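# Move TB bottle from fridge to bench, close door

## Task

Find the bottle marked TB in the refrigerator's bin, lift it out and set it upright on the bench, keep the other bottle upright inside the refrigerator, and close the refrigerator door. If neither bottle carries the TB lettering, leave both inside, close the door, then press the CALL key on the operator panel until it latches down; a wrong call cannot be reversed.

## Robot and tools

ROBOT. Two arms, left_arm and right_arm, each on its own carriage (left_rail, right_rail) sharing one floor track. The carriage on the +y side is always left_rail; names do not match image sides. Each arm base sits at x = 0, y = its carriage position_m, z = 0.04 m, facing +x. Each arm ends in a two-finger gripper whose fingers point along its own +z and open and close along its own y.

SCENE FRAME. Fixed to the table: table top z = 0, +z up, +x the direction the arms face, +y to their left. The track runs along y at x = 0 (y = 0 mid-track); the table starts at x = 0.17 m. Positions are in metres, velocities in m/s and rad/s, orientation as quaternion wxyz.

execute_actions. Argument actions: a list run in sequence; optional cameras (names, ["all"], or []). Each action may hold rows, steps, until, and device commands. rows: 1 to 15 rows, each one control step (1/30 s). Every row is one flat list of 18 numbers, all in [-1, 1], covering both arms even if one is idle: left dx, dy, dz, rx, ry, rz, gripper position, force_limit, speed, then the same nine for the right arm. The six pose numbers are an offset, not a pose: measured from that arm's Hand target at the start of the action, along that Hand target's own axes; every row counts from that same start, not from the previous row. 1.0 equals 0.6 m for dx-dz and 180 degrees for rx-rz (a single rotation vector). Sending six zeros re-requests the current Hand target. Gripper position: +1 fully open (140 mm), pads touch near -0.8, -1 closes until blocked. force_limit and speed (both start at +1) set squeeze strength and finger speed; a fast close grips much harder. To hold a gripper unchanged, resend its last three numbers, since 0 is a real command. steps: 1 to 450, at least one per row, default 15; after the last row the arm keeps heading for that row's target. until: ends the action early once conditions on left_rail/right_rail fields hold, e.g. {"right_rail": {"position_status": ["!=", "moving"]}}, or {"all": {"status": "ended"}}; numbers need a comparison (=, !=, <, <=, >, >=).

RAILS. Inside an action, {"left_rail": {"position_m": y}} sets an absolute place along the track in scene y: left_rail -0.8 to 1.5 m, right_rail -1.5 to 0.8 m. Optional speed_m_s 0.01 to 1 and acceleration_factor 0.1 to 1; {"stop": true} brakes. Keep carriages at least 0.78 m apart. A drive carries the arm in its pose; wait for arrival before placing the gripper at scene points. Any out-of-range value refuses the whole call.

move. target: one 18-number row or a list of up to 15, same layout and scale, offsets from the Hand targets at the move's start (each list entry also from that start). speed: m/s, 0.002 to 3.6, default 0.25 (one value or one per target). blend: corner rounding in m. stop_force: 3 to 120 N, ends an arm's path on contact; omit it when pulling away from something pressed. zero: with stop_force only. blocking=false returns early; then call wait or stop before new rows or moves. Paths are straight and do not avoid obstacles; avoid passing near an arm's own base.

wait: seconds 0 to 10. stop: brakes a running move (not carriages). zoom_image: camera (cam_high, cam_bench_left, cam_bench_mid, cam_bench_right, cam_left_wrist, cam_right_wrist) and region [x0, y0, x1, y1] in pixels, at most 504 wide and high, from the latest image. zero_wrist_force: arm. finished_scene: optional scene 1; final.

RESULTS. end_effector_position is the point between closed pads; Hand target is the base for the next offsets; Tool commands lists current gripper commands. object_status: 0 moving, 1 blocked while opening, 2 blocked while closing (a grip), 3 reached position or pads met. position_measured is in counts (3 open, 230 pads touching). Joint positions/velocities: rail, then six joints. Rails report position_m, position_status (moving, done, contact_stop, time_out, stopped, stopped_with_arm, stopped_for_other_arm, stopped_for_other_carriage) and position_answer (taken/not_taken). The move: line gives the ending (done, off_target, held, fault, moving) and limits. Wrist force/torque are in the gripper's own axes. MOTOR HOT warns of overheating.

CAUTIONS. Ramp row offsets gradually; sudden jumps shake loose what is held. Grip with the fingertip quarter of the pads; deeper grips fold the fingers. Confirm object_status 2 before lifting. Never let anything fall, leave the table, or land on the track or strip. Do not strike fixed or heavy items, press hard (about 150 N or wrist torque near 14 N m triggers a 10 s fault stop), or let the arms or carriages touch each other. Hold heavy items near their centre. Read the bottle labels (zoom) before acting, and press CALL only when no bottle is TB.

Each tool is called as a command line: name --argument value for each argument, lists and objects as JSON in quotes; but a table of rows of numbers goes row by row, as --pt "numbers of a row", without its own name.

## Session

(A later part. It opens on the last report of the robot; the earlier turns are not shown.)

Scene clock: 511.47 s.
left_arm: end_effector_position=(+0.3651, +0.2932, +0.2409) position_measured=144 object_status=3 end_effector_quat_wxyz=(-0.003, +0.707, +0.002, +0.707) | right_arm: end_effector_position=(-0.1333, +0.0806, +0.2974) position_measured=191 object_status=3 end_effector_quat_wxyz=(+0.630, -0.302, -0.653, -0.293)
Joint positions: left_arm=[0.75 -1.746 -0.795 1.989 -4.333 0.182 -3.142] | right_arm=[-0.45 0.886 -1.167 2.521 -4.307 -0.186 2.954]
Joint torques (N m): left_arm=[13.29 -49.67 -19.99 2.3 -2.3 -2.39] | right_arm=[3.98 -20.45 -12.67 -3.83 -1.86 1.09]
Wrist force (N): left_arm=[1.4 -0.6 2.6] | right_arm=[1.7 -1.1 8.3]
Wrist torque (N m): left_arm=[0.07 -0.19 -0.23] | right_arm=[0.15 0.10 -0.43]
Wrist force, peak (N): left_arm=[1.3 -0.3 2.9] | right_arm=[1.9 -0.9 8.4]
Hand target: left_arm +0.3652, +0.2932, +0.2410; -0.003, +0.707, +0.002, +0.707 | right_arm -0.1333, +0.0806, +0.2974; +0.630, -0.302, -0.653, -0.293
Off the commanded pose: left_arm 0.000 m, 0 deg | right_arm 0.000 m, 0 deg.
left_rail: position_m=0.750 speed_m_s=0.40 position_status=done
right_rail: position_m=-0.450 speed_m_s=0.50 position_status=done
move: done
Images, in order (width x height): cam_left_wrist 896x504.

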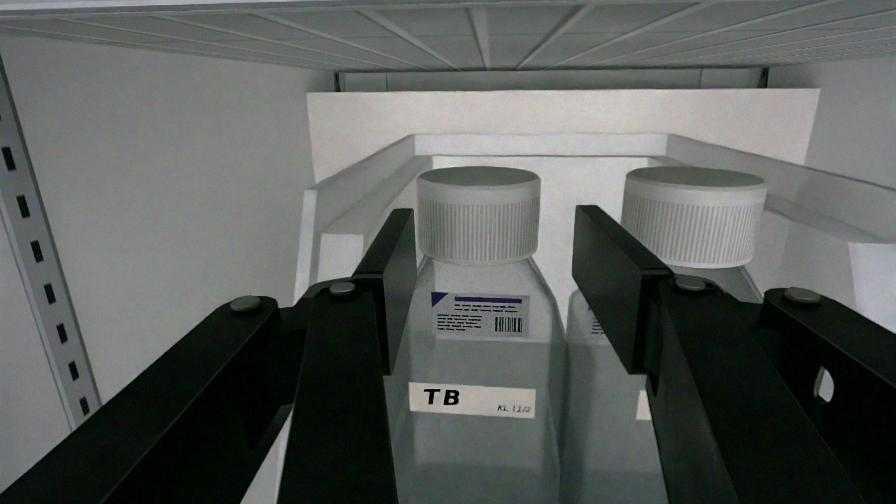

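move --pt "0.0035 -0.0075 0 0 0 0 -0.12 -1 0 0 0 0 0 0 0 -0.49 -1 0" --pt "0.0035 -0.0075 0.04 0 0 0 -0.12 -1 0 0 0 0 0 0 0 -0.49 -1 0" --speed 0.06 --stop_force 6 --cameras '["cam_left_wrist"]'

zoom_image --camera "cam_left_wrist" --region '[300, 0, 804, 400]'

Scene clock: 517.60 s.
left_arm: end_effector_position=(+0.3892, +0.2978, +0.2431) position_measured=144 object_status=3 end_effector_quat_wxyz=(-0.003, +0.707, +0.002, +0.707) | right_arm: end_effector_position=(-0.1333, +0.0806, +0.2974) position_measured=191 object_status=3 end_effector_quat_wxyz=(+0.630, -0.302, -0.653, -0.293)
Joint positions: left_arm=[0.75 -1.694 -0.801 1.993 -4.331 0.13 -3.143] | right_arm=[-0.45 0.886 -1.167 2.521 -4.307 -0.186 2.954]
Joint torques (N m): left_arm=[13.66 -30.27 -19.72 2.05 -1.78 -2.37] | right_arm=[3.89 -20.09 -12.77 -3.76 -1.7 1.24]
Wrist force (N): left_arm=[1.7 -0.6 2.5] | right_arm=[1.7 -1.1 8.3]
Wrist torque (N m): left_arm=[0.08 -0.24 -0.22] | right_arm=[0.17 0.10 -0.43]
Wrist force, peak (N): left_arm=[1.5 -0.8 2.9] | right_arm=[1.9 -1.0 8.4]
Hand target: left_arm +0.3892, +0.2978, +0.2431; -0.003, +0.707, +0.002, +0.707 | right_arm -0.1333, +0.0806, +0.2974; +0.630, -0.302, -0.653, -0.293
Off the commanded pose: left_arm 0.000 m, 0 deg | right_arm 0.000 m, 0 deg.
left_rail: position_m=0.750 speed_m_s=0.40 position_status=done
right_rail: position_m=-0.450 speed_m_s=0.50 position_status=done
move: done
Images, in order (width x height): cam_left_wrist 896x504.

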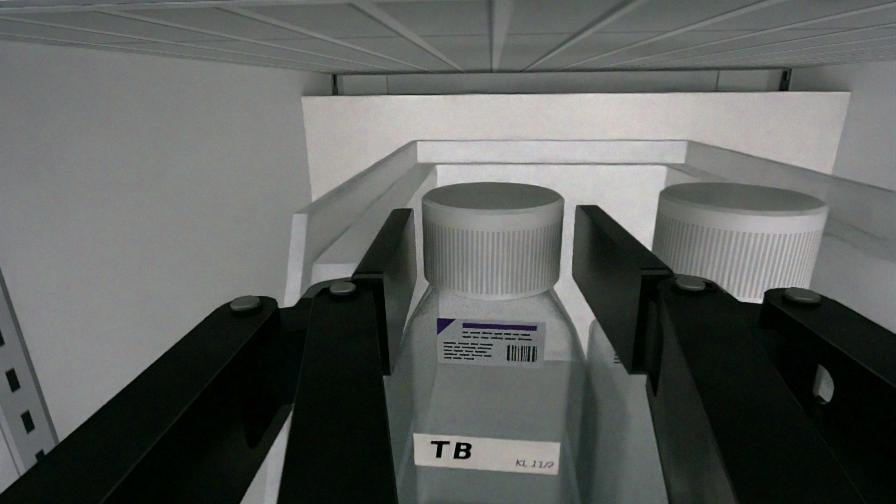

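Scaled by 1.000.

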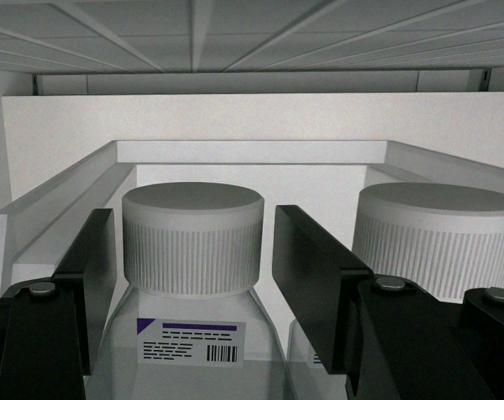

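move --target '[0,0,0,0,0,0,-1,0,-1,0,0,0,0,0,0,-0.49,-1,0]' --cameras '["cam_left_wrist"]'

Scene clock: 520.03 s.
left_arm: end_effector_position=(+0.3892, +0.2978, +0.2431) position_measured=161 object_status=0 end_effector_quat_wxyz=(-0.003, +0.707, +0.002, +0.707) | right_arm: end_effector_position=(-0.1333, +0.0806, +0.2974) position_measured=191 object_status=3 end_effector_quat_wxyz=(+0.630, -0.302, -0.653, -0.293)
Joint positions: left_arm=[0.75 -1.694 -0.801 1.993 -4.331 0.13 -3.143] | right_arm=[-0.45 0.886 -1.167 2.521 -4.307 -0.186 2.954]
Joint torques (N m): left_arm=[11.75 -36.21 -18.51 1.25 -0.18 -2.44] | right_arm=[5.13 -18.81 -12.75 -3.72 -1.66 1.29]
Wrist force (N): left_arm=[1.5 -1.6 1.4] | right_arm=[1.7 -1.1 8.1]
Wrist torque (N m): left_arm=[0.12 -0.19 0.02] | right_arm=[0.15 0.10 -0.43]
Wrist force, peak (N): left_arm=[1.8 -1.7 2.5] | right_arm=[1.9 -1.2 8.3]
Hand target: left_arm +0.3892, +0.2979, +0.2431; -0.003, +0.707, +0.002, +0.707 | right_arm -0.1333, +0.0806, +0.2974; +0.630, -0.302, -0.653, -0.293
Off the commanded pose: left_arm 0.000 m, 0 deg | right_arm 0.000 m, 0 deg.
left_rail: position_m=0.750 speed_m_s=0.40 position_status=done
right_rail: position_m=-0.450 speed_m_s=0.50 position_status=done
move: done
Images, in order (width x height): cam_left_wrist 896x504.

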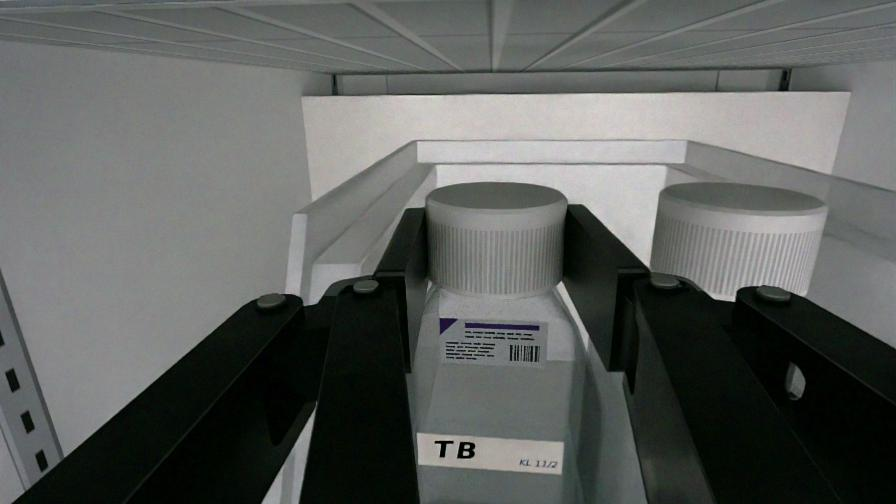

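move --target '[0.015,0,0,0,0,0,-1,0,-1,0,0,0,0,0,0,-0.49,-1,0]' --speed 0.04 --cameras '["cam_left_wrist"]'

Scene clock: 557.43 s.
left_arm: end_effector_position=(+0.3892, +0.2978, +0.2520) position_measured=161 object_status=2 end_effector_quat_wxyz=(-0.003, +0.707, +0.002, +0.707) | right_arm: end_effector_position=(-0.1333, +0.0806, +0.2974) position_measured=191 object_status=3 end_effector_quat_wxyz=(+0.630, -0.302, -0.653, -0.293)
Joint positions: left_arm=[0.75 -1.694 -0.822 1.996 -4.313 0.13 -3.143] | right_arm=[-0.45 0.886 -1.167 2.521 -4.307 -0.186 2.954]
Joint torques (N m): left_arm=[-9.13 -50.15 5.77 2.47 1.47 -2.55] | right_arm=[5.11 -19.62 -12.23 -3.51 -1.62 1.07]
Wrist force (N): left_arm=[-2.3 -0.4 2.6] | right_arm=[2.0 -1.0 8.3]
Wrist torque (N m): left_arm=[0.13 -0.21 -0.21] | right_arm=[0.17 0.04 -0.43]
Wrist force, peak (N): left_arm=[-2.7 -0.6 2.5] | right_arm=[2.0 -1.0 8.3]
Hand target: left_arm +0.3891, +0.2978, +0.2521; -0.003, +0.707, +0.002, +0.707 | right_arm -0.1333, +0.0806, +0.2974; +0.630, -0.302, -0.653, -0.293
Off the commanded pose: left_arm 0.000 m, 0 deg | right_arm 0.000 m, 0 deg.
left_rail: position_m=0.750 speed_m_s=0.40 position_status=done
right_rail: position_m=-0.450 speed_m_s=0.50 position_status=done
move: done
Images, in order (width x height): cam_left_wrist 896x504.

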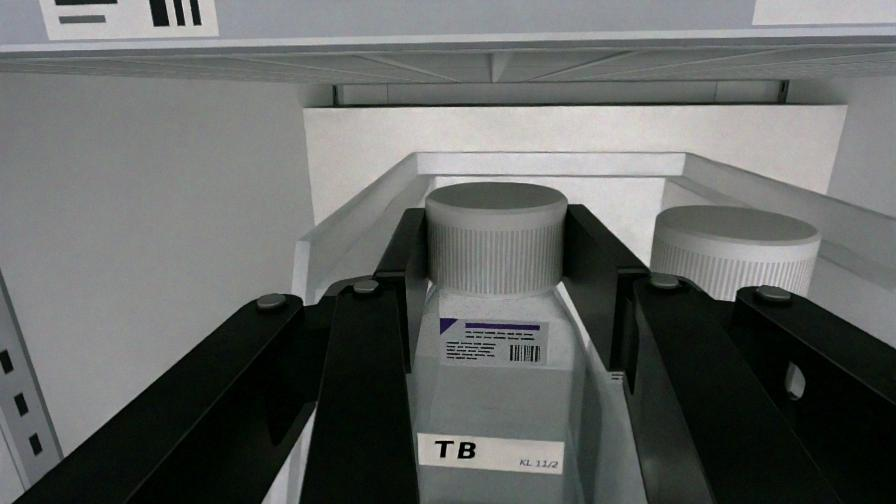

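move --pt "-0.002 0 -0.026 0 0.078 0 -1 0 -1 0 0 0 0 0 0 -0.49 -1 0" --pt "0.0165 0 -0.096 0 0.156 0 -1 0 -1 0 0 0 0 0 0 -0.49 -1 0" --speed 0.06 --cameras '["cam_left_wrist"]'

Scene clock: 565.87 s.
left_arm: end_effector_position=(+0.3316, +0.2975, +0.2619) position_measured=161 object_status=2 end_effector_quat_wxyz=(-0.003, +0.514, +0.001, +0.858) | right_arm: end_effector_position=(-0.1333, +0.0806, +0.2974) position_measured=191 object_status=3 end_effector_quat_wxyz=(+0.630, -0.302, -0.653, -0.293)
Joint positions: left_arm=[0.75 -1.741 -0.7 2.225 -3.413 0.518 -4.35] | right_arm=[-0.45 0.886 -1.167 2.521 -4.307 -0.186 2.954]
Joint torques (N m): left_arm=[-10.71 -30.96 -15.54 -0.49 6.46 -2.81] | right_arm=[4.96 -19.78 -11.79 -3.48 -1.37 1.13]
Wrist force (N): left_arm=[-2.8 -1.2 1.5] | right_arm=[2.0 -1.0 7.9]
Wrist torque (N m): left_arm=[0.09 -0.26 -0.08] | right_arm=[0.17 0.04 -0.43]
Wrist force, peak (N): left_arm=[-3.3 -1.4 2.8] | right_arm=[1.9 -1.0 8.4]
Hand target: left_arm +0.3315, +0.2975, +0.2619; -0.003, +0.514, +0.001, +0.858 | right_arm -0.1333, +0.0806, +0.2974; +0.630, -0.302, -0.653, -0.293
Off the commanded pose: left_arm 0.000 m, 0 deg | right_arm 0.000 m, 0 deg.
left_rail: position_m=0.750 speed_m_s=0.40 position_status=done
right_rail: position_m=-0.450 speed_m_s=0.50 position_status=done
move: done
Images, in order (width x height): cam_left_wrist 896x504.

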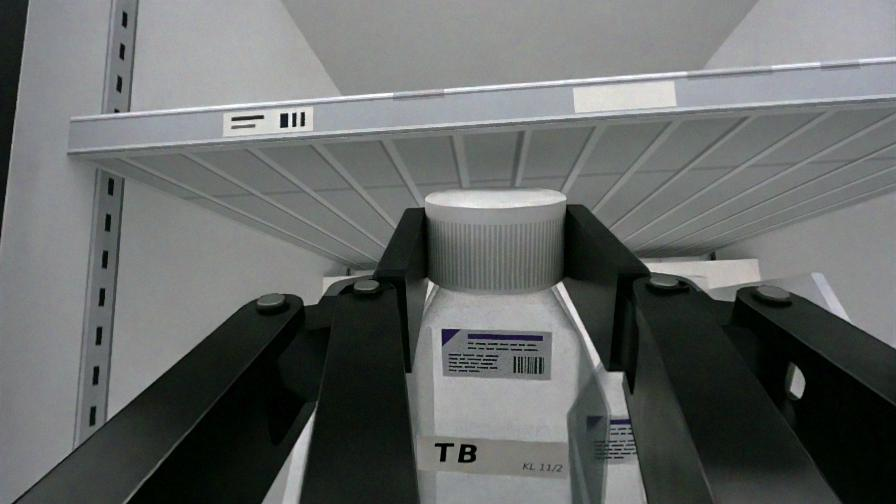

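move --pt "0.140 0 0 0 0 0 -1 0 -1 0 0 0 0 0 0 -0.49 -1 0" --pt "0.265 0 -0.235 0 0 0 -1 0 -1 0 0 0 0 0 0 -0.49 -1 0" --speed 0.06 --stop_force 10 --cameras '["cam_left_wrist","cam_bench_left","cam_bench_right"]'

Scene clock: 573.80 s.
left_arm: end_effector_position=(+0.3238, +0.2974, +0.2764) position_measured=161 object_status=2 end_effector_quat_wxyz=(-0.003, +0.514, +0.001, +0.858) | right_arm: end_effector_position=(-0.1333, +0.0806, +0.2974) position_measured=191 object_status=3 end_effector_quat_wxyz=(+0.630, -0.302, -0.653, -0.293)
Joint positions: left_arm=[0.75 -1.759 -0.734 2.235 -3.416 0.525 -4.318] | right_arm=[-0.45 0.886 -1.167 2.521 -4.307 -0.186 2.954]
Joint torques (N m): left_arm=[15.58 -30.06 -17.95 -0.49 0.09 -2.48] | right_arm=[5.04 -19.59 -11.56 -3.33 -1.28 1.33]
Wrist force (N): left_arm=[-2.6 -1.3 1.4] | right_arm=[1.8 -1.2 8.1]
Wrist torque (N m): left_arm=[-0.02 -0.25 -0.24] | right_arm=[0.14 0.09 -0.43]
Wrist force, peak (N): left_arm=[-19.0 -3.0 -6.7] | right_arm=[2.0 -1.1 8.4]
Hand target: left_arm +0.3238, +0.2974, +0.2764; -0.003, +0.514, +0.001, +0.858 (not the last commanded pose) | right_arm -0.1333, +0.0806, +0.2974; +0.630, -0.302, -0.653, -0.293
Off the commanded pose: left_arm 0.201 m, 0 deg | right_arm 0.000 m, 0 deg.
left_rail: position_m=0.750 speed_m_s=0.40 position_status=done
right_rail: position_m=-0.450 speed_m_s=0.50 position_status=done
move: contact (left_arm); path passed 0 of 2 targets
Images, in order (width x height): cam_bench_left 504x504, cam_bench_right 504x504, cam_left_wrist 896x504.

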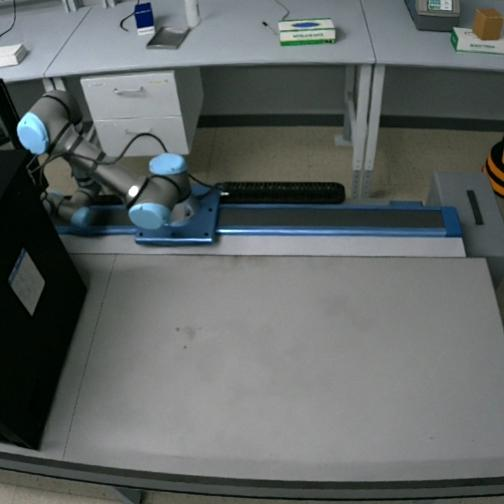

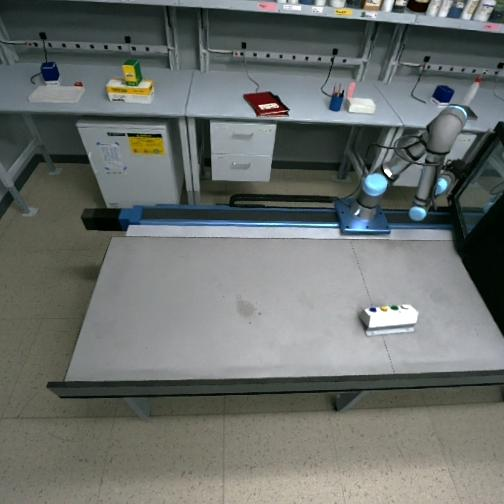

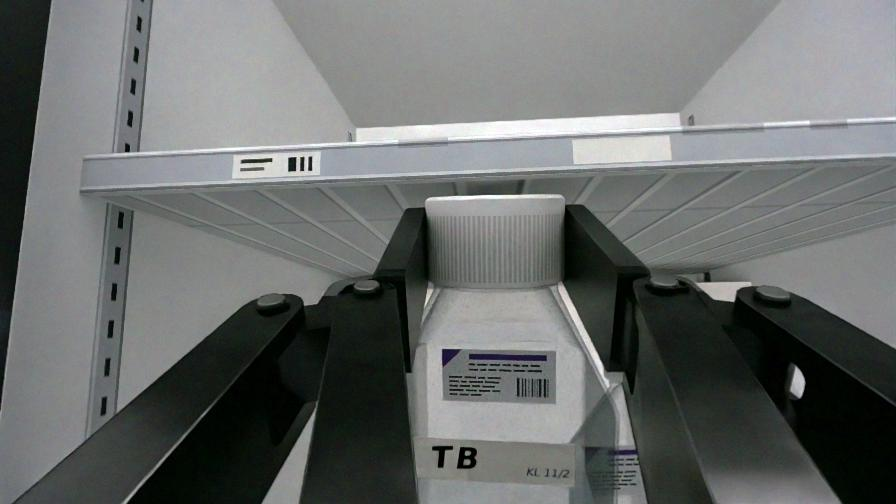

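zoom_image --camera "cam_left_wrist" --region '[380, 140, 700, 320]'

zoom_image --camera "cam_left_wrist" --region '[380, 320, 700, 504]'

Scaled by 1.575 from the camera's 896x504 image, which has a finer 1280x720 frame.

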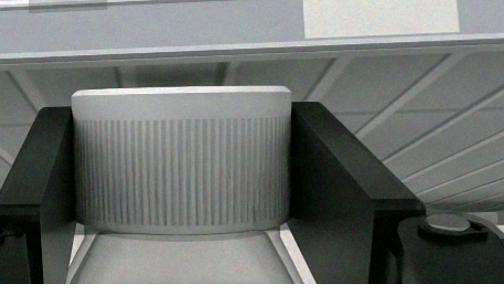

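Scaled by 1.575 from the camera's 896x504 image, which has a finer 1280x720 frame.

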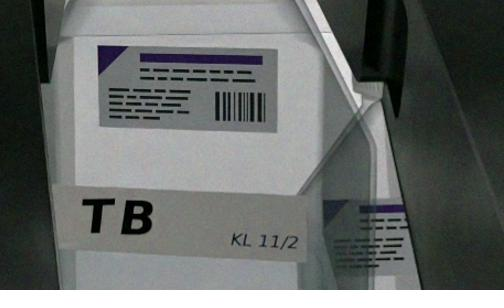

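move --pt "-0.028 0 0.01 0 0 0 -1 0 -1 0 0 0 0 0 0 -0.49 -1 0" --pt "-0.034 0 -0.005 0 0.056 0 -1 0 -1 0 0 0 0 0 0 -0.49 -1 0" --speed 0.05 --cameras '["cam_left_wrist"]'

Scene clock: 600.30 s.
left_arm: end_effector_position=(+0.3329, +0.2975, +0.2595) position_measured=161 object_status=2 end_effector_quat_wxyz=(-0.003, +0.464, +0.001, +0.886) | right_arm: end_effector_position=(-0.1333, +0.0806, +0.2974) position_measured=191 object_status=3 end_effector_quat_wxyz=(+0.630, -0.302, -0.653, -0.293)
Joint positions: left_arm=[0.75 -1.696 -0.639 2.206 -3.323 0.618 -4.484] | right_arm=[-0.45 0.886 -1.167 2.521 -4.307 -0.186 2.954]
Joint torques (N m): left_arm=[-10.98 -49.22 10.81 -5.56 0 2.42] | right_arm=[5.02 -19.79 -11.3 -3.31 -1.05 0.98]
Wrist force (N): left_arm=[-2.7 -1.7 1.9] | right_arm=[1.9 -1.1 8.2]
Wrist torque (N m): left_arm=[-0.12 -0.24 -0.11] | right_arm=[0.15 0.05 -0.43]
Wrist force, peak (N): left_arm=[-4.0 -1.8 1.3] | right_arm=[1.8 -0.9 8.4]
Hand target: left_arm +0.3329, +0.2975, +0.2595; -0.003, +0.464, +0.001, +0.886 (not the last commanded pose) | right_arm -0.1333, +0.0806, +0.2974; +0.630, -0.302, -0.653, -0.293
Off the commanded pose: left_arm 0.003 m, 3 deg | right_arm 0.000 m, 0 deg.
left_rail: position_m=0.750 speed_m_s=0.40 position_status=done
right_rail: position_m=-0.450 speed_m_s=0.50 position_status=done
move: held (left_arm; a check stopped the path); path passed 1 of 2 targets; limits=held
pose unreachable (left arm): on one or more control steps of this call, first in action 0 (counted from 0), this arm could not follow its commanded pose, so it was not sent that pose on those steps. It may still have moved: this result reports where it is.
cause: moving toward the commanded pose would bring a part of the arm (just beyond joint 6 (wrist 2)) too close to the robot's own body.
Images, in order (width x height): cam_left_wrist 896x504.

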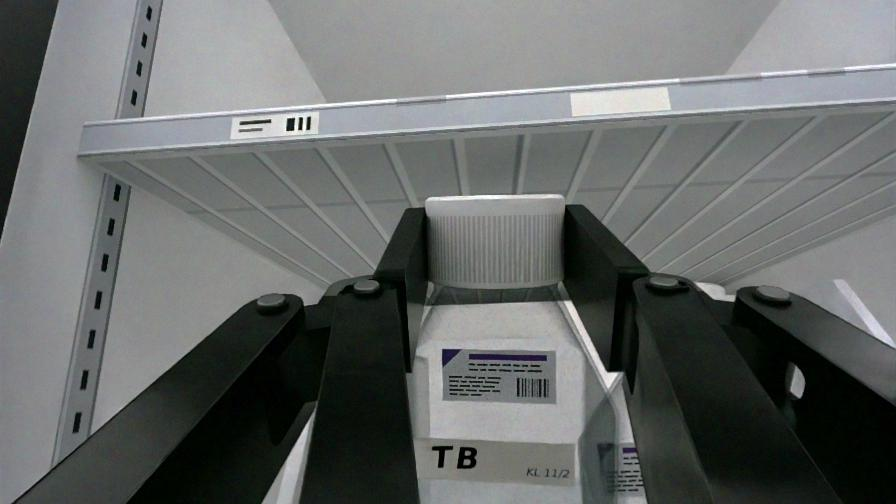

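move --pt "0.004 0 -0.0055 0 0 0 -1 0 -1 0 0 0 0 0 0 -0.49 -1 0" --pt "0.103 0 0.005 0 0 0 -1 0 -1 0 0 0 0 0 0 -0.49 -1 0" --speed 0.04 --stop_force 6 --cameras '["cam_left_wrist"]'

Scene clock: 607.53 s.
left_arm: end_effector_position=(+0.3207, +0.2974, +0.2745) position_measured=161 object_status=2 end_effector_quat_wxyz=(-0.003, +0.464, +0.001, +0.886) | right_arm: end_effector_position=(-0.1333, +0.0806, +0.2974) position_measured=191 object_status=3 end_effector_quat_wxyz=(+0.630, -0.302, -0.653, -0.293)
Joint positions: left_arm=[0.75 -1.724 -0.673 2.22 -3.341 0.624 -4.438] | right_arm=[-0.45 0.886 -1.167 2.521 -4.307 -0.186 2.954]
Joint torques (N m): left_arm=[15.79 -30.68 -14.72 -0.72 0.17 -2.47] | right_arm=[5.49 -20.09 -11.04 -3.44 -0.86 0.95]
Wrist force (N): left_arm=[-2.6 -2.0 0.5] | right_arm=[1.7 -0.9 8.2]
Wrist torque (N m): left_arm=[-0.16 -0.24 -0.24] | right_arm=[0.18 0.09 -0.43]
Wrist force, peak (N): left_arm=[-13.7 -2.4 -6.2] | right_arm=[1.7 -1.1 8.4]
Hand target: left_arm +0.3207, +0.2974, +0.2745; -0.003, +0.464, +0.001, +0.886 (not the last commanded pose) | right_arm -0.1333, +0.0806, +0.2974; +0.630, -0.302, -0.653, -0.293
Off the commanded pose: left_arm 0.043 m, 0 deg | right_arm 0.000 m, 0 deg.
left_rail: position_m=0.750 speed_m_s=0.40 position_status=done
right_rail: position_m=-0.450 speed_m_s=0.50 position_status=done
move: contact (left_arm); path passed 1 of 2 targets
Images, in order (width x height): cam_left_wrist 896x504.

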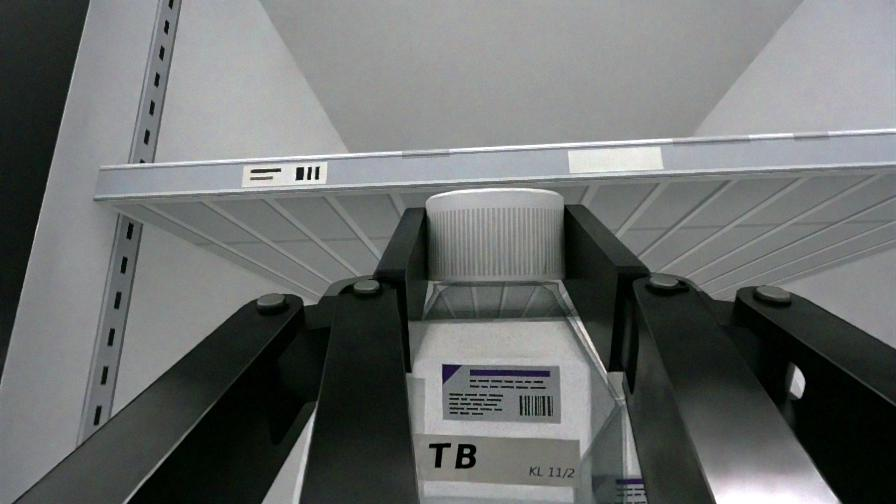

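move --pt "-0.045 0 0.030 0 -0.06 0 -1 0 -1 0 0 0 0 0 0 -0.49 -1 0" --pt "-0.092 0 0.104 0 -0.126 0 -1 0 -1 0 0 0 0 0 0 -0.49 -1 0" --speed 0.06 --blend 0.01 --cameras '["cam_left_wrist"]'

Scene clock: 640.97 s.
left_arm: end_effector_position=(+0.4033, +0.2979, +0.2647) position_measured=161 object_status=2 end_effector_quat_wxyz=(-0.003, +0.629, +0.001, +0.777) | right_arm: end_effector_position=(-0.1333, +0.0806, +0.2974) position_measured=191 object_status=3 end_effector_quat_wxyz=(+0.630, -0.302, -0.653, -0.293)
Joint positions: left_arm=[0.75 -1.647 -0.932 2.249 -3.254 0.226 -4.336] | right_arm=[-0.45 0.886 -1.167 2.521 -4.307 -0.186 2.954]
Joint torques (N m): left_arm=[14.41 -46.35 5.83 -0.77 -0.03 -2.44] | right_arm=[4.35 -19.92 -12.36 -3.27 -0.79 0.85]
Wrist force (N): left_arm=[-3.0 -1.2 1.3] | right_arm=[1.7 -1.0 8.1]
Wrist torque (N m): left_arm=[-0.01 -0.01 -0.23] | right_arm=[0.16 0.08 -0.43]
Wrist force, peak (N): left_arm=[-3.3 -2.1 0.8] | right_arm=[1.9 -1.2 8.4]
Hand target: left_arm +0.4034, +0.2979, +0.2647; -0.003, +0.629, +0.001, +0.777 | right_arm -0.1333, +0.0806, +0.2974; +0.630, -0.302, -0.653, -0.293
Off the commanded pose: left_arm 0.000 m, 0 deg | right_arm 0.000 m, 0 deg.
left_rail: position_m=0.750 speed_m_s=0.40 position_status=done
right_rail: position_m=-0.450 speed_m_s=0.50 position_status=done
move: done
Images, in order (width x height): cam_left_wrist 896x504.

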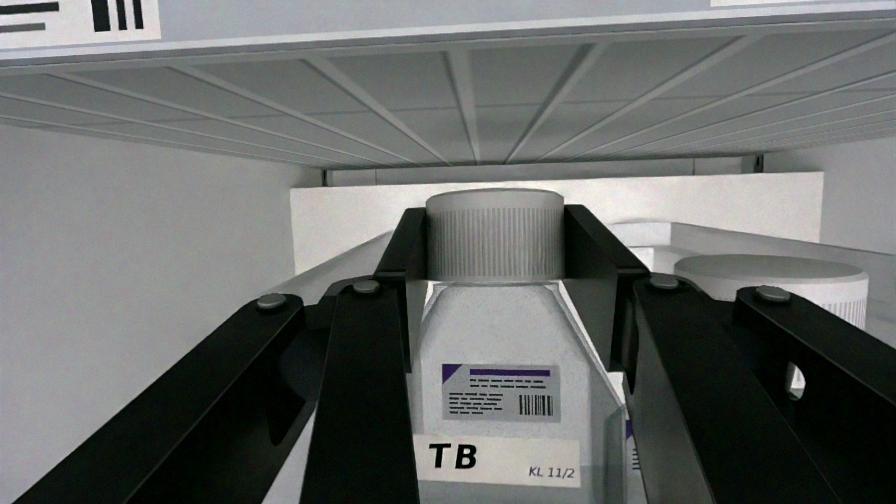

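move --target '[-0.049,0,-0.0104,0,0,0,-1,0,-1,0,0,0,0,0,0,-0.49,-1,0]' --speed 0.02 --stop_force 5 --cameras '["cam_left_wrist"]'

Scene clock: 645.47 s.
left_arm: end_effector_position=(+0.4034, +0.2979, +0.2462) position_measured=161 object_status=2 end_effector_quat_wxyz=(-0.003, +0.629, +0.001, +0.777) | right_arm: end_effector_position=(-0.1333, +0.0806, +0.2974) position_measured=191 object_status=3 end_effector_quat_wxyz=(+0.630, -0.302, -0.653, -0.293)
Joint positions: left_arm=[0.75 -1.647 -0.878 2.243 -3.299 0.225 -4.339] | right_arm=[-0.45 0.886 -1.167 2.521 -4.307 -0.186 2.954]
Joint torques (N m): left_arm=[14.29 -47.07 6.16 -0.53 0.08 1.81] | right_arm=[4.58 -19.87 -11.17 -3.08 -0.82 0.81]
Wrist force (N): left_arm=[-1.3 -1.1 1.7] | right_arm=[1.8 -1.1 8.0]
Wrist torque (N m): left_arm=[0.00 0.07 -0.22] | right_arm=[0.15 0.08 -0.43]
Wrist force, peak (N): left_arm=[9.4 -0.3 2.6] | right_arm=[1.8 -1.2 8.3]
Hand target: left_arm +0.4034, +0.2979, +0.2462; -0.003, +0.629, +0.001, +0.777 (not the last commanded pose) | right_arm -0.1333, +0.0806, +0.2974; +0.630, -0.302, -0.653, -0.293
Off the commanded pose: left_arm 0.012 m, 0 deg | right_arm 0.000 m, 0 deg.
left_rail: position_m=0.750 speed_m_s=0.40 position_status=done
right_rail: position_m=-0.450 speed_m_s=0.50 position_status=done
move: contact (left_arm)
Images, in order (width x height): cam_left_wrist 896x504.

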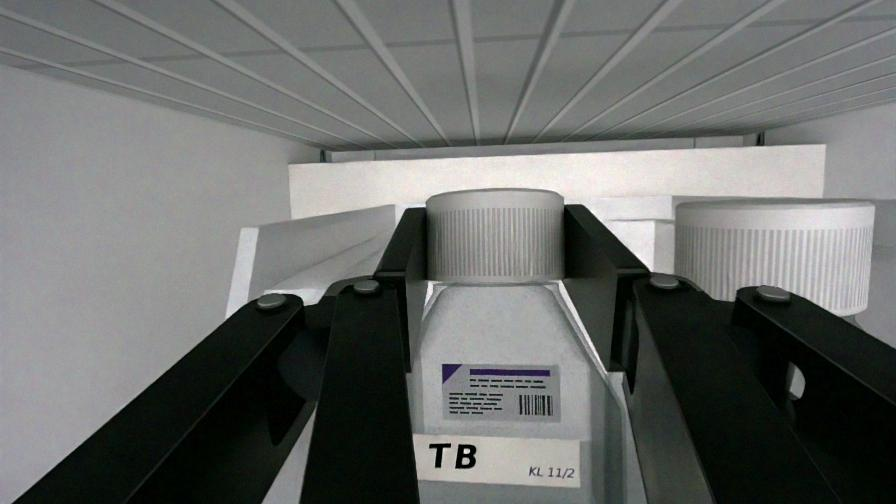

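move --target '[-0.003,0,0,0,0,0,-0.15,0,-1,0,0,0,0,0,0,-0.49,-1,0]' --speed 0.02 --cameras '["cam_left_wrist"]'

Scene clock: 648.10 s.
left_arm: end_effector_position=(+0.4038, +0.2979, +0.2445) position_measured=148 object_status=3 end_effector_quat_wxyz=(-0.003, +0.629, +0.001, +0.777) | right_arm: end_effector_position=(-0.1333, +0.0806, +0.2974) position_measured=191 object_status=3 end_effector_quat_wxyz=(+0.630, -0.302, -0.653, -0.293)
Joint positions: left_arm=[0.75 -1.646 -0.874 2.242 -3.299 0.225 -4.342] | right_arm=[-0.45 0.886 -1.167 2.521 -4.307 -0.186 2.954]
Joint torques (N m): left_arm=[14.47 -28.73 -18.39 -4.85 -0.61 -2.41] | right_arm=[3.69 -19.98 -10.93 -3.07 -0.67 0.82]
Wrist force (N): left_arm=[0.5 -0.7 2.4] | right_arm=[1.7 -1.0 8.1]
Wrist torque (N m): left_arm=[0.01 0.02 -0.22] | right_arm=[0.17 0.08 -0.43]
Wrist force, peak (N): left_arm=[0.6 -2.3 2.0] | right_arm=[1.8 -1.1 8.3]
Hand target: left_arm +0.4038, +0.2979, +0.2444; -0.003, +0.629, +0.001, +0.777 | right_arm -0.1333, +0.0806, +0.2974; +0.630, -0.302, -0.653, -0.293
Off the commanded pose: left_arm 0.000 m, 0 deg | right_arm 0.000 m, 0 deg.
left_rail: position_m=0.750 speed_m_s=0.40 position_status=done
right_rail: position_m=-0.450 speed_m_s=0.50 position_status=done
move: done
Images, in order (width x height): cam_left_wrist 896x504.

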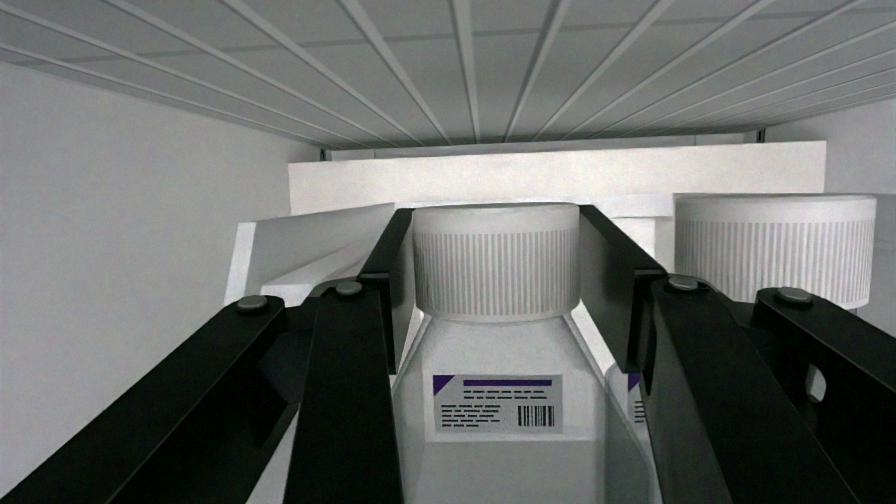

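move --pt "0.018 0 -0.0385 0 0 0 -0.15 0 -1 0 0 0 0 0 0 -0.49 -1 0" --pt "0.018 0 -0.0385 0 -0.122 0 -0.15 0 -1 0 0 0 0 0 0 -0.49 -1 0" --speed 0.06 --cameras '["cam_left_wrist"]'

Scene clock: 659.30 s.
left_arm: end_effector_position=(+0.3789, +0.2978, +0.2502) position_measured=148 object_status=3 end_effector_quat_wxyz=(-0.002, +0.765, +0.002, +0.644) | right_arm: end_effector_position=(-0.1333, +0.0806, +0.2974) position_measured=191 object_status=3 end_effector_quat_wxyz=(+0.630, -0.302, -0.653, -0.293)
Joint positions: left_arm=[0.75 -1.707 -0.909 1.768 -4.889 0.223 -2.265] | right_arm=[-0.45 0.886 -1.167 2.521 -4.307 -0.186 2.954]
Joint torques (N m): left_arm=[14.69 -49.45 -23.92 0.33 1.06 2.75] | right_arm=[4.22 -20.45 -12.05 -3.06 -0.48 0.96]
Wrist force (N): left_arm=[1.3 -0.5 1.3] | right_arm=[1.7 -0.9 8.0]
Wrist torque (N m): left_arm=[-0.09 -0.06 -0.19] | right_arm=[0.20 0.08 -0.43]
Wrist force, peak (N): left_arm=[0.9 -2.7 2.8] | right_arm=[2.0 -1.1 8.3]
Hand target: left_arm +0.3790, +0.2978, +0.2502; -0.002, +0.766, +0.002, +0.643 | right_arm -0.1333, +0.0806, +0.2974; +0.630, -0.302, -0.653, -0.293
Off the commanded pose: left_arm 0.000 m, 0 deg | right_arm 0.000 m, 0 deg.
left_rail: position_m=0.750 speed_m_s=0.40 position_status=done
right_rail: position_m=-0.450 speed_m_s=0.50 position_status=done
move: done
Images, in order (width x height): cam_left_wrist 896x504.

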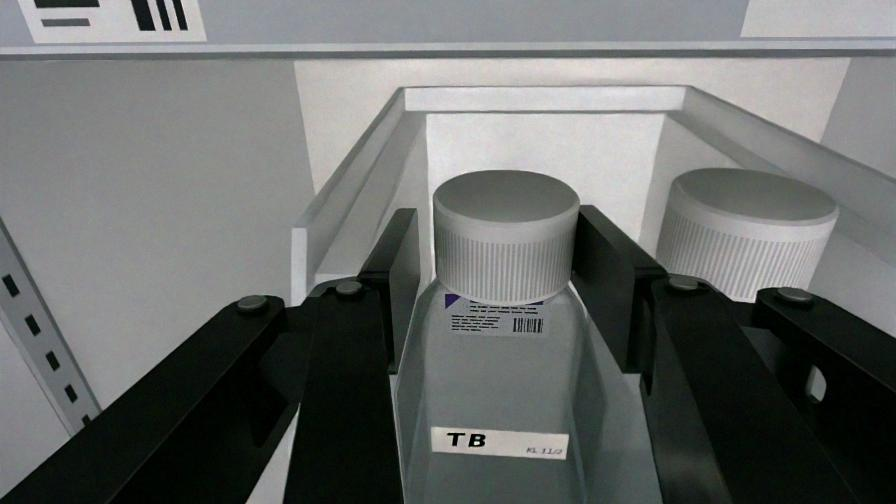

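execute_actions --actions '[{"rows":[[0,0,0,0,0,0,-1,0.6,-1,0,0,0,0,0,0,-0.49,-1,0]],"steps":60}]'

move --pt "0.0246 0 -0.0043 0 0 0 -1 0.6 -1 0 0 0 0 0 0 -0.49 -1 0" --pt "0.030 0 0.0167 0 0.111 0 -1 0.6 -1 0 0 0 0 0 0 -0.49 -1 0" --pt "0.017 0 -0.079 0 0.222 0 -1 0.6 -1 0 0 0 0 0 0 -0.49 -1 0" --speed 0.06 --cameras '["cam_left_wrist"]'

Scene clock: 670.27 s.
left_arm: end_effector_position=(+0.3790, +0.2978, +0.2502) position_measured=161 object_status=2 end_effector_quat_wxyz=(-0.002, +0.766, +0.002, +0.643) | right_arm: end_effector_position=(-0.1333, +0.0806, +0.2974) position_measured=191 object_status=3 end_effector_quat_wxyz=(+0.630, -0.302, -0.653, -0.293)
Joint positions: left_arm=[0.75 -1.707 -0.909 1.767 -4.89 0.223 -2.262] | right_arm=[-0.45 0.886 -1.167 2.521 -4.307 -0.186 2.954]
Joint torques (N m): left_arm=[15.08 -49.3 -22.71 0.53 1.05 2.75] | right_arm=[3.94 -20.68 -11.54 -2.86 -0.55 0.73]
Wrist force (N): left_arm=[2.6 0.3 0.6] | right_arm=[1.8 -0.9 8.2]
Wrist torque (N m): left_arm=[-0.06 -0.05 -0.25] | right_arm=[0.18 0.05 -0.43]
Wrist force, peak (N): left_arm=[2.6 0.3 0.6] | right_arm=[1.8 -1.2 8.4]
Hand target: left_arm +0.3790, +0.2978, +0.2502; -0.002, +0.766, +0.002, +0.643 | right_arm -0.1333, +0.0806, +0.2974; +0.630, -0.302, -0.653, -0.293
Off the commanded pose: left_arm 0.000 m, 0 deg | right_arm 0.000 m, 0 deg.
left_rail: position_m=0.750 speed_m_s=0.40 position_status=done
right_rail: position_m=-0.450 speed_m_s=0.50 position_status=done

Scene clock: 677.97 s.
left_arm: end_effector_position=(+0.3341, +0.2975, +0.2684) position_measured=161 object_status=2 end_effector_quat_wxyz=(-0.003, +0.500, +0.001, +0.866) | right_arm: end_effector_position=(-0.1333, +0.0806, +0.2974) position_measured=191 object_status=3 end_effector_quat_wxyz=(+0.630, -0.302, -0.653, -0.293)
Joint positions: left_arm=[0.75 -1.724 -0.706 2.228 -3.359 0.546 -4.402] | right_arm=[-0.45 0.886 -1.167 2.521 -4.307 -0.186 2.954]
Joint torques (N m): left_arm=[-9.47 -31.93 -17.05 -0.62 6.49 -2.5] | right_arm=[4.11 -20.38 -12.12 -2.6 -0.38 0.51]
Wrist force (N): left_arm=[-3.1 -1.3 0.4] | right_arm=[2.0 -0.9 8.1]
Wrist torque (N m): left_arm=[0.00 -0.18 -0.12] | right_arm=[0.20 0.04 -0.43]
Wrist force, peak (N): left_arm=[-3.1 -2.6 2.3] | right_arm=[1.8 -0.9 8.4]
Hand target: left_arm +0.3340, +0.2975, +0.2684; -0.003, +0.500, +0.001, +0.866 | right_arm -0.1333, +0.0806, +0.2974; +0.630, -0.302, -0.653, -0.293
Off the commanded pose: left_arm 0.000 m, 0 deg | right_arm 0.000 m, 0 deg.
left_rail: position_m=0.750 speed_m_s=0.40 position_status=done
right_rail: position_m=-0.450 speed_m_s=0.50 position_status=done
move: done
Images, in order (width x height): cam_left_wrist 896x504.

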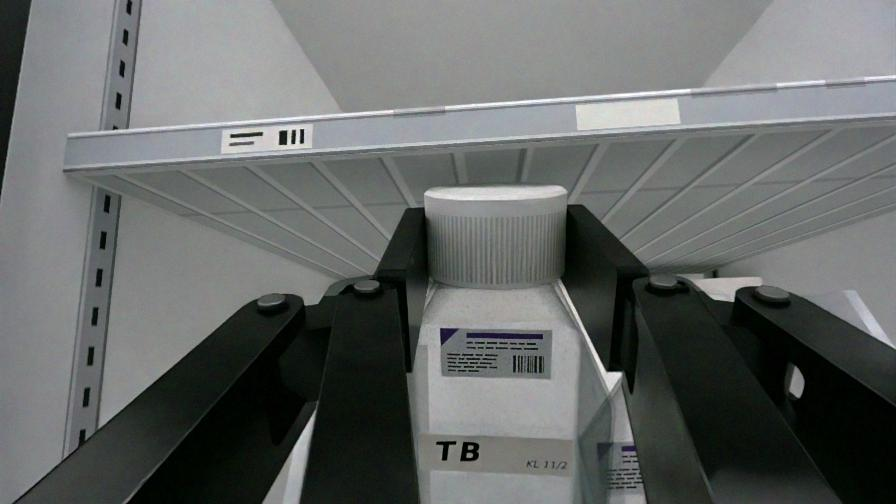

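move --pt "0.066 0 0.019 0 0 0 -1 0.6 -1 0 0 0 0 0 0 -0.49 -1 0" --pt "0.1147 0 0.018 0 0 0 -1 0.6 -1 0 0 0 0 0 0 -0.49 -1 0" --speed 0.04 --stop_force 6 --cameras '["cam_left_wrist"]'

Scene clock: 685.37 s.
left_arm: end_effector_position=(+0.3327, +0.2975, +0.2735) position_measured=161 object_status=2 end_effector_quat_wxyz=(-0.003, +0.500, +0.001, +0.866) | right_arm: end_effector_position=(-0.1333, +0.0806, +0.2974) position_measured=191 object_status=3 end_effector_quat_wxyz=(+0.630, -0.302, -0.653, -0.293)
Joint positions: left_arm=[0.75 -1.727 -0.719 2.232 -3.354 0.547 -4.397] | right_arm=[-0.45 0.886 -1.167 2.521 -4.307 -0.186 2.954]
Joint torques (N m): left_arm=[14.78 -30.5 -17.23 -5.28 0.15 -2.52] | right_arm=[3.9 -20.35 -11.98 -2.52 -0.35 0.68]
Wrist force (N): left_arm=[-2.9 -0.4 1.1] | right_arm=[1.7 -1.2 8.1]
Wrist torque (N m): left_arm=[0.18 -0.12 -0.12] | right_arm=[0.13 0.09 -0.43]
Wrist force, peak (N): left_arm=[-18.9 -2.1 -8.9] | right_arm=[1.7 -1.0 8.4]
Hand target: left_arm +0.3327, +0.2975, +0.2735; -0.003, +0.500, +0.001, +0.866 (not the last commanded pose) | right_arm -0.1333, +0.0806, +0.2974; +0.630, -0.302, -0.653, -0.293
Off the commanded pose: left_arm 0.064 m, 0 deg | right_arm 0.000 m, 0 deg.
left_rail: position_m=0.750 speed_m_s=0.40 position_status=done
right_rail: position_m=-0.450 speed_m_s=0.50 position_status=done
move: contact (left_arm); path passed 0 of 2 targets
Images, in order (width x height): cam_left_wrist 896x504.

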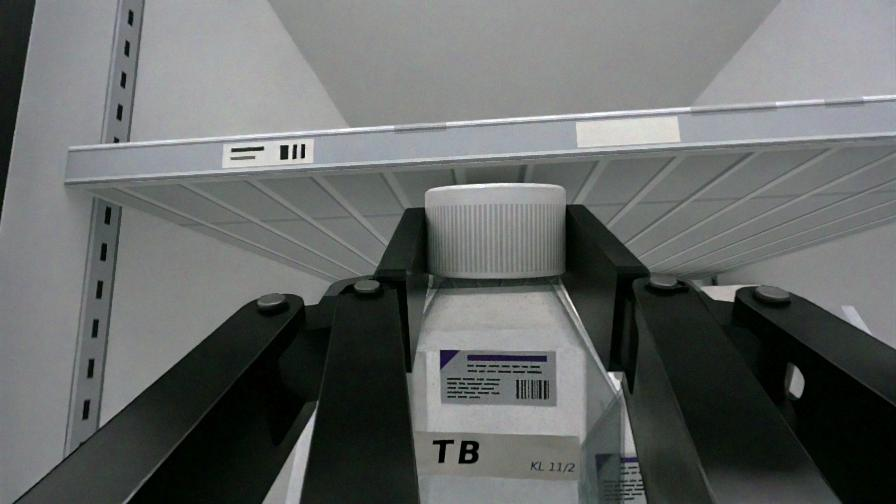

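move --pt "-0.0144 0 -0.0083 0 0 0 -1 0.6 -1 0 0 0 0 0 0 -0.49 -1 0" --pt "0.027 0 -0.0805 0 0 0 -1 0.6 -1 0 0 0 0 0 0 -0.49 -1 0" --speed 0.04 --stop_force 15 --cameras '["cam_left_wrist"]'

Scene clock: 701.63 s.
left_arm: end_effector_position=(+0.3062, +0.2972, +0.2634) position_measured=161 object_status=2 end_effector_quat_wxyz=(-0.002, +0.499, +0.001, +0.866) | right_arm: end_effector_position=(-0.1333, +0.0806, +0.2974) position_measured=191 object_status=3 end_effector_quat_wxyz=(+0.630, -0.302, -0.653, -0.293)
Joint positions: left_arm=[0.75 -1.787 -0.664 2.216 -3.483 0.565 -4.291] | right_arm=[-0.45 0.886 -1.167 2.521 -4.307 -0.186 2.954]
Joint torques (N m): left_arm=[14.91 -48.59 11.2 -0.35 -0.06 -2.26] | right_arm=[3.72 -21.12 -12.13 -2.43 -0.49 0.52]
Wrist force (N): left_arm=[-3.0 -0.5 0.2] | right_arm=[1.6 -1.0 8.0]
Wrist torque (N m): left_arm=[0.15 -0.15 -0.25] | right_arm=[0.18 0.11 -0.43]
Wrist force, peak (N): left_arm=[-3.9 -0.7 3.5] | right_arm=[1.6 -1.0 8.4]
Hand target: left_arm +0.3062, +0.2972, +0.2634; -0.002, +0.499, +0.001, +0.866 (not the last commanded pose) | right_arm -0.1333, +0.0806, +0.2974; +0.630, -0.302, -0.653, -0.293
Off the commanded pose: left_arm 0.023 m, 0 deg | right_arm 0.000 m, 0 deg.
left_rail: position_m=0.750 speed_m_s=0.40 position_status=done
right_rail: position_m=-0.450 speed_m_s=0.50 position_status=done
move: held (left_arm; a check stopped the path); path passed 1 of 2 targets; limits=held
pose unreachable (left arm): on one or more control steps of this call, first in action 0 (counted from 0), this arm could not follow its commanded pose, so it was not sent that pose on those steps. It may still have moved: this result reports where it is.
cause: moving toward the commanded pose would bring a part of the arm (just beyond joint 5 (wrist 1)) too close to the robot's own body.
Images, in order (width x height): cam_left_wrist 896x504.

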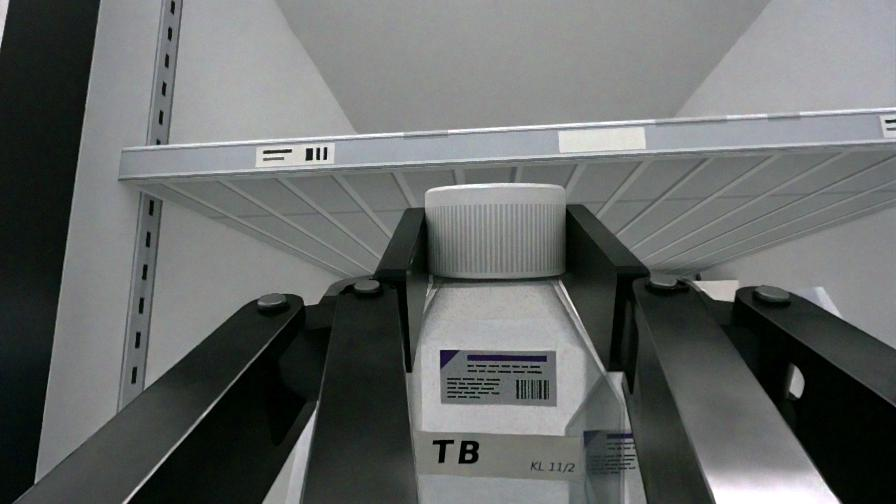

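move --pt "0.101 0 0.058 0 0 0 -1 0.6 -1 0 0 0 0 0 0 -0.49 -1 0" --speed 0.04 --stop_force 6 --cameras '["cam_left_wrist"]'

Scene clock: 705.17 s.
left_arm: end_effector_position=(+0.3061, +0.2973, +0.2762) position_measured=161 object_status=2 end_effector_quat_wxyz=(-0.003, +0.499, +0.001, +0.866) | right_arm: end_effector_position=(-0.1333, +0.0806, +0.2974) position_measured=191 object_status=3 end_effector_quat_wxyz=(+0.630, -0.302, -0.653, -0.293)
Joint positions: left_arm=[0.75 -1.787 -0.702 2.227 -3.458 0.565 -4.29] | right_arm=[-0.45 0.886 -1.167 2.521 -4.307 -0.186 2.954]
Joint torques (N m): left_arm=[12.86 -31.36 -15.8 -4.8 6.01 -2.27] | right_arm=[3.32 -20.52 -12.27 -2.24 -0.55 0.31]
Wrist force (N): left_arm=[-3.6 -1.5 0.1] | right_arm=[1.8 -1.0 8.1]
Wrist torque (N m): left_arm=[-0.08 0.04 -0.24] | right_arm=[0.18 0.07 -0.43]
Wrist force, peak (N): left_arm=[-20.2 -0.2 -9.6] | right_arm=[1.8 -1.3 8.4]
Hand target: left_arm +0.3062, +0.2973, +0.2762; -0.003, +0.499, +0.001, +0.866 (not the last commanded pose) | right_arm -0.1333, +0.0806, +0.2974; +0.630, -0.302, -0.653, -0.293
Off the commanded pose: left_arm 0.057 m, 0 deg | right_arm 0.000 m, 0 deg.
left_rail: position_m=0.750 speed_m_s=0.40 position_status=done
right_rail: position_m=-0.450 speed_m_s=0.50 position_status=done
move: contact (left_arm)
Images, in order (width x height): cam_left_wrist 896x504.

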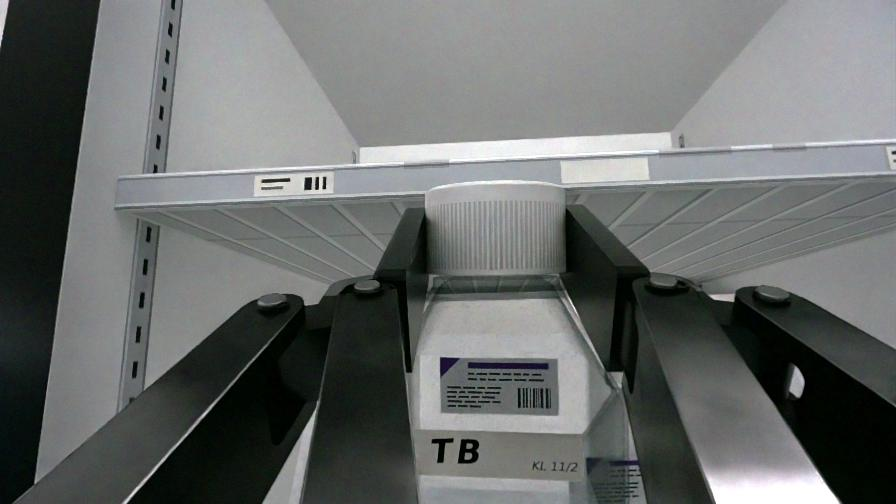

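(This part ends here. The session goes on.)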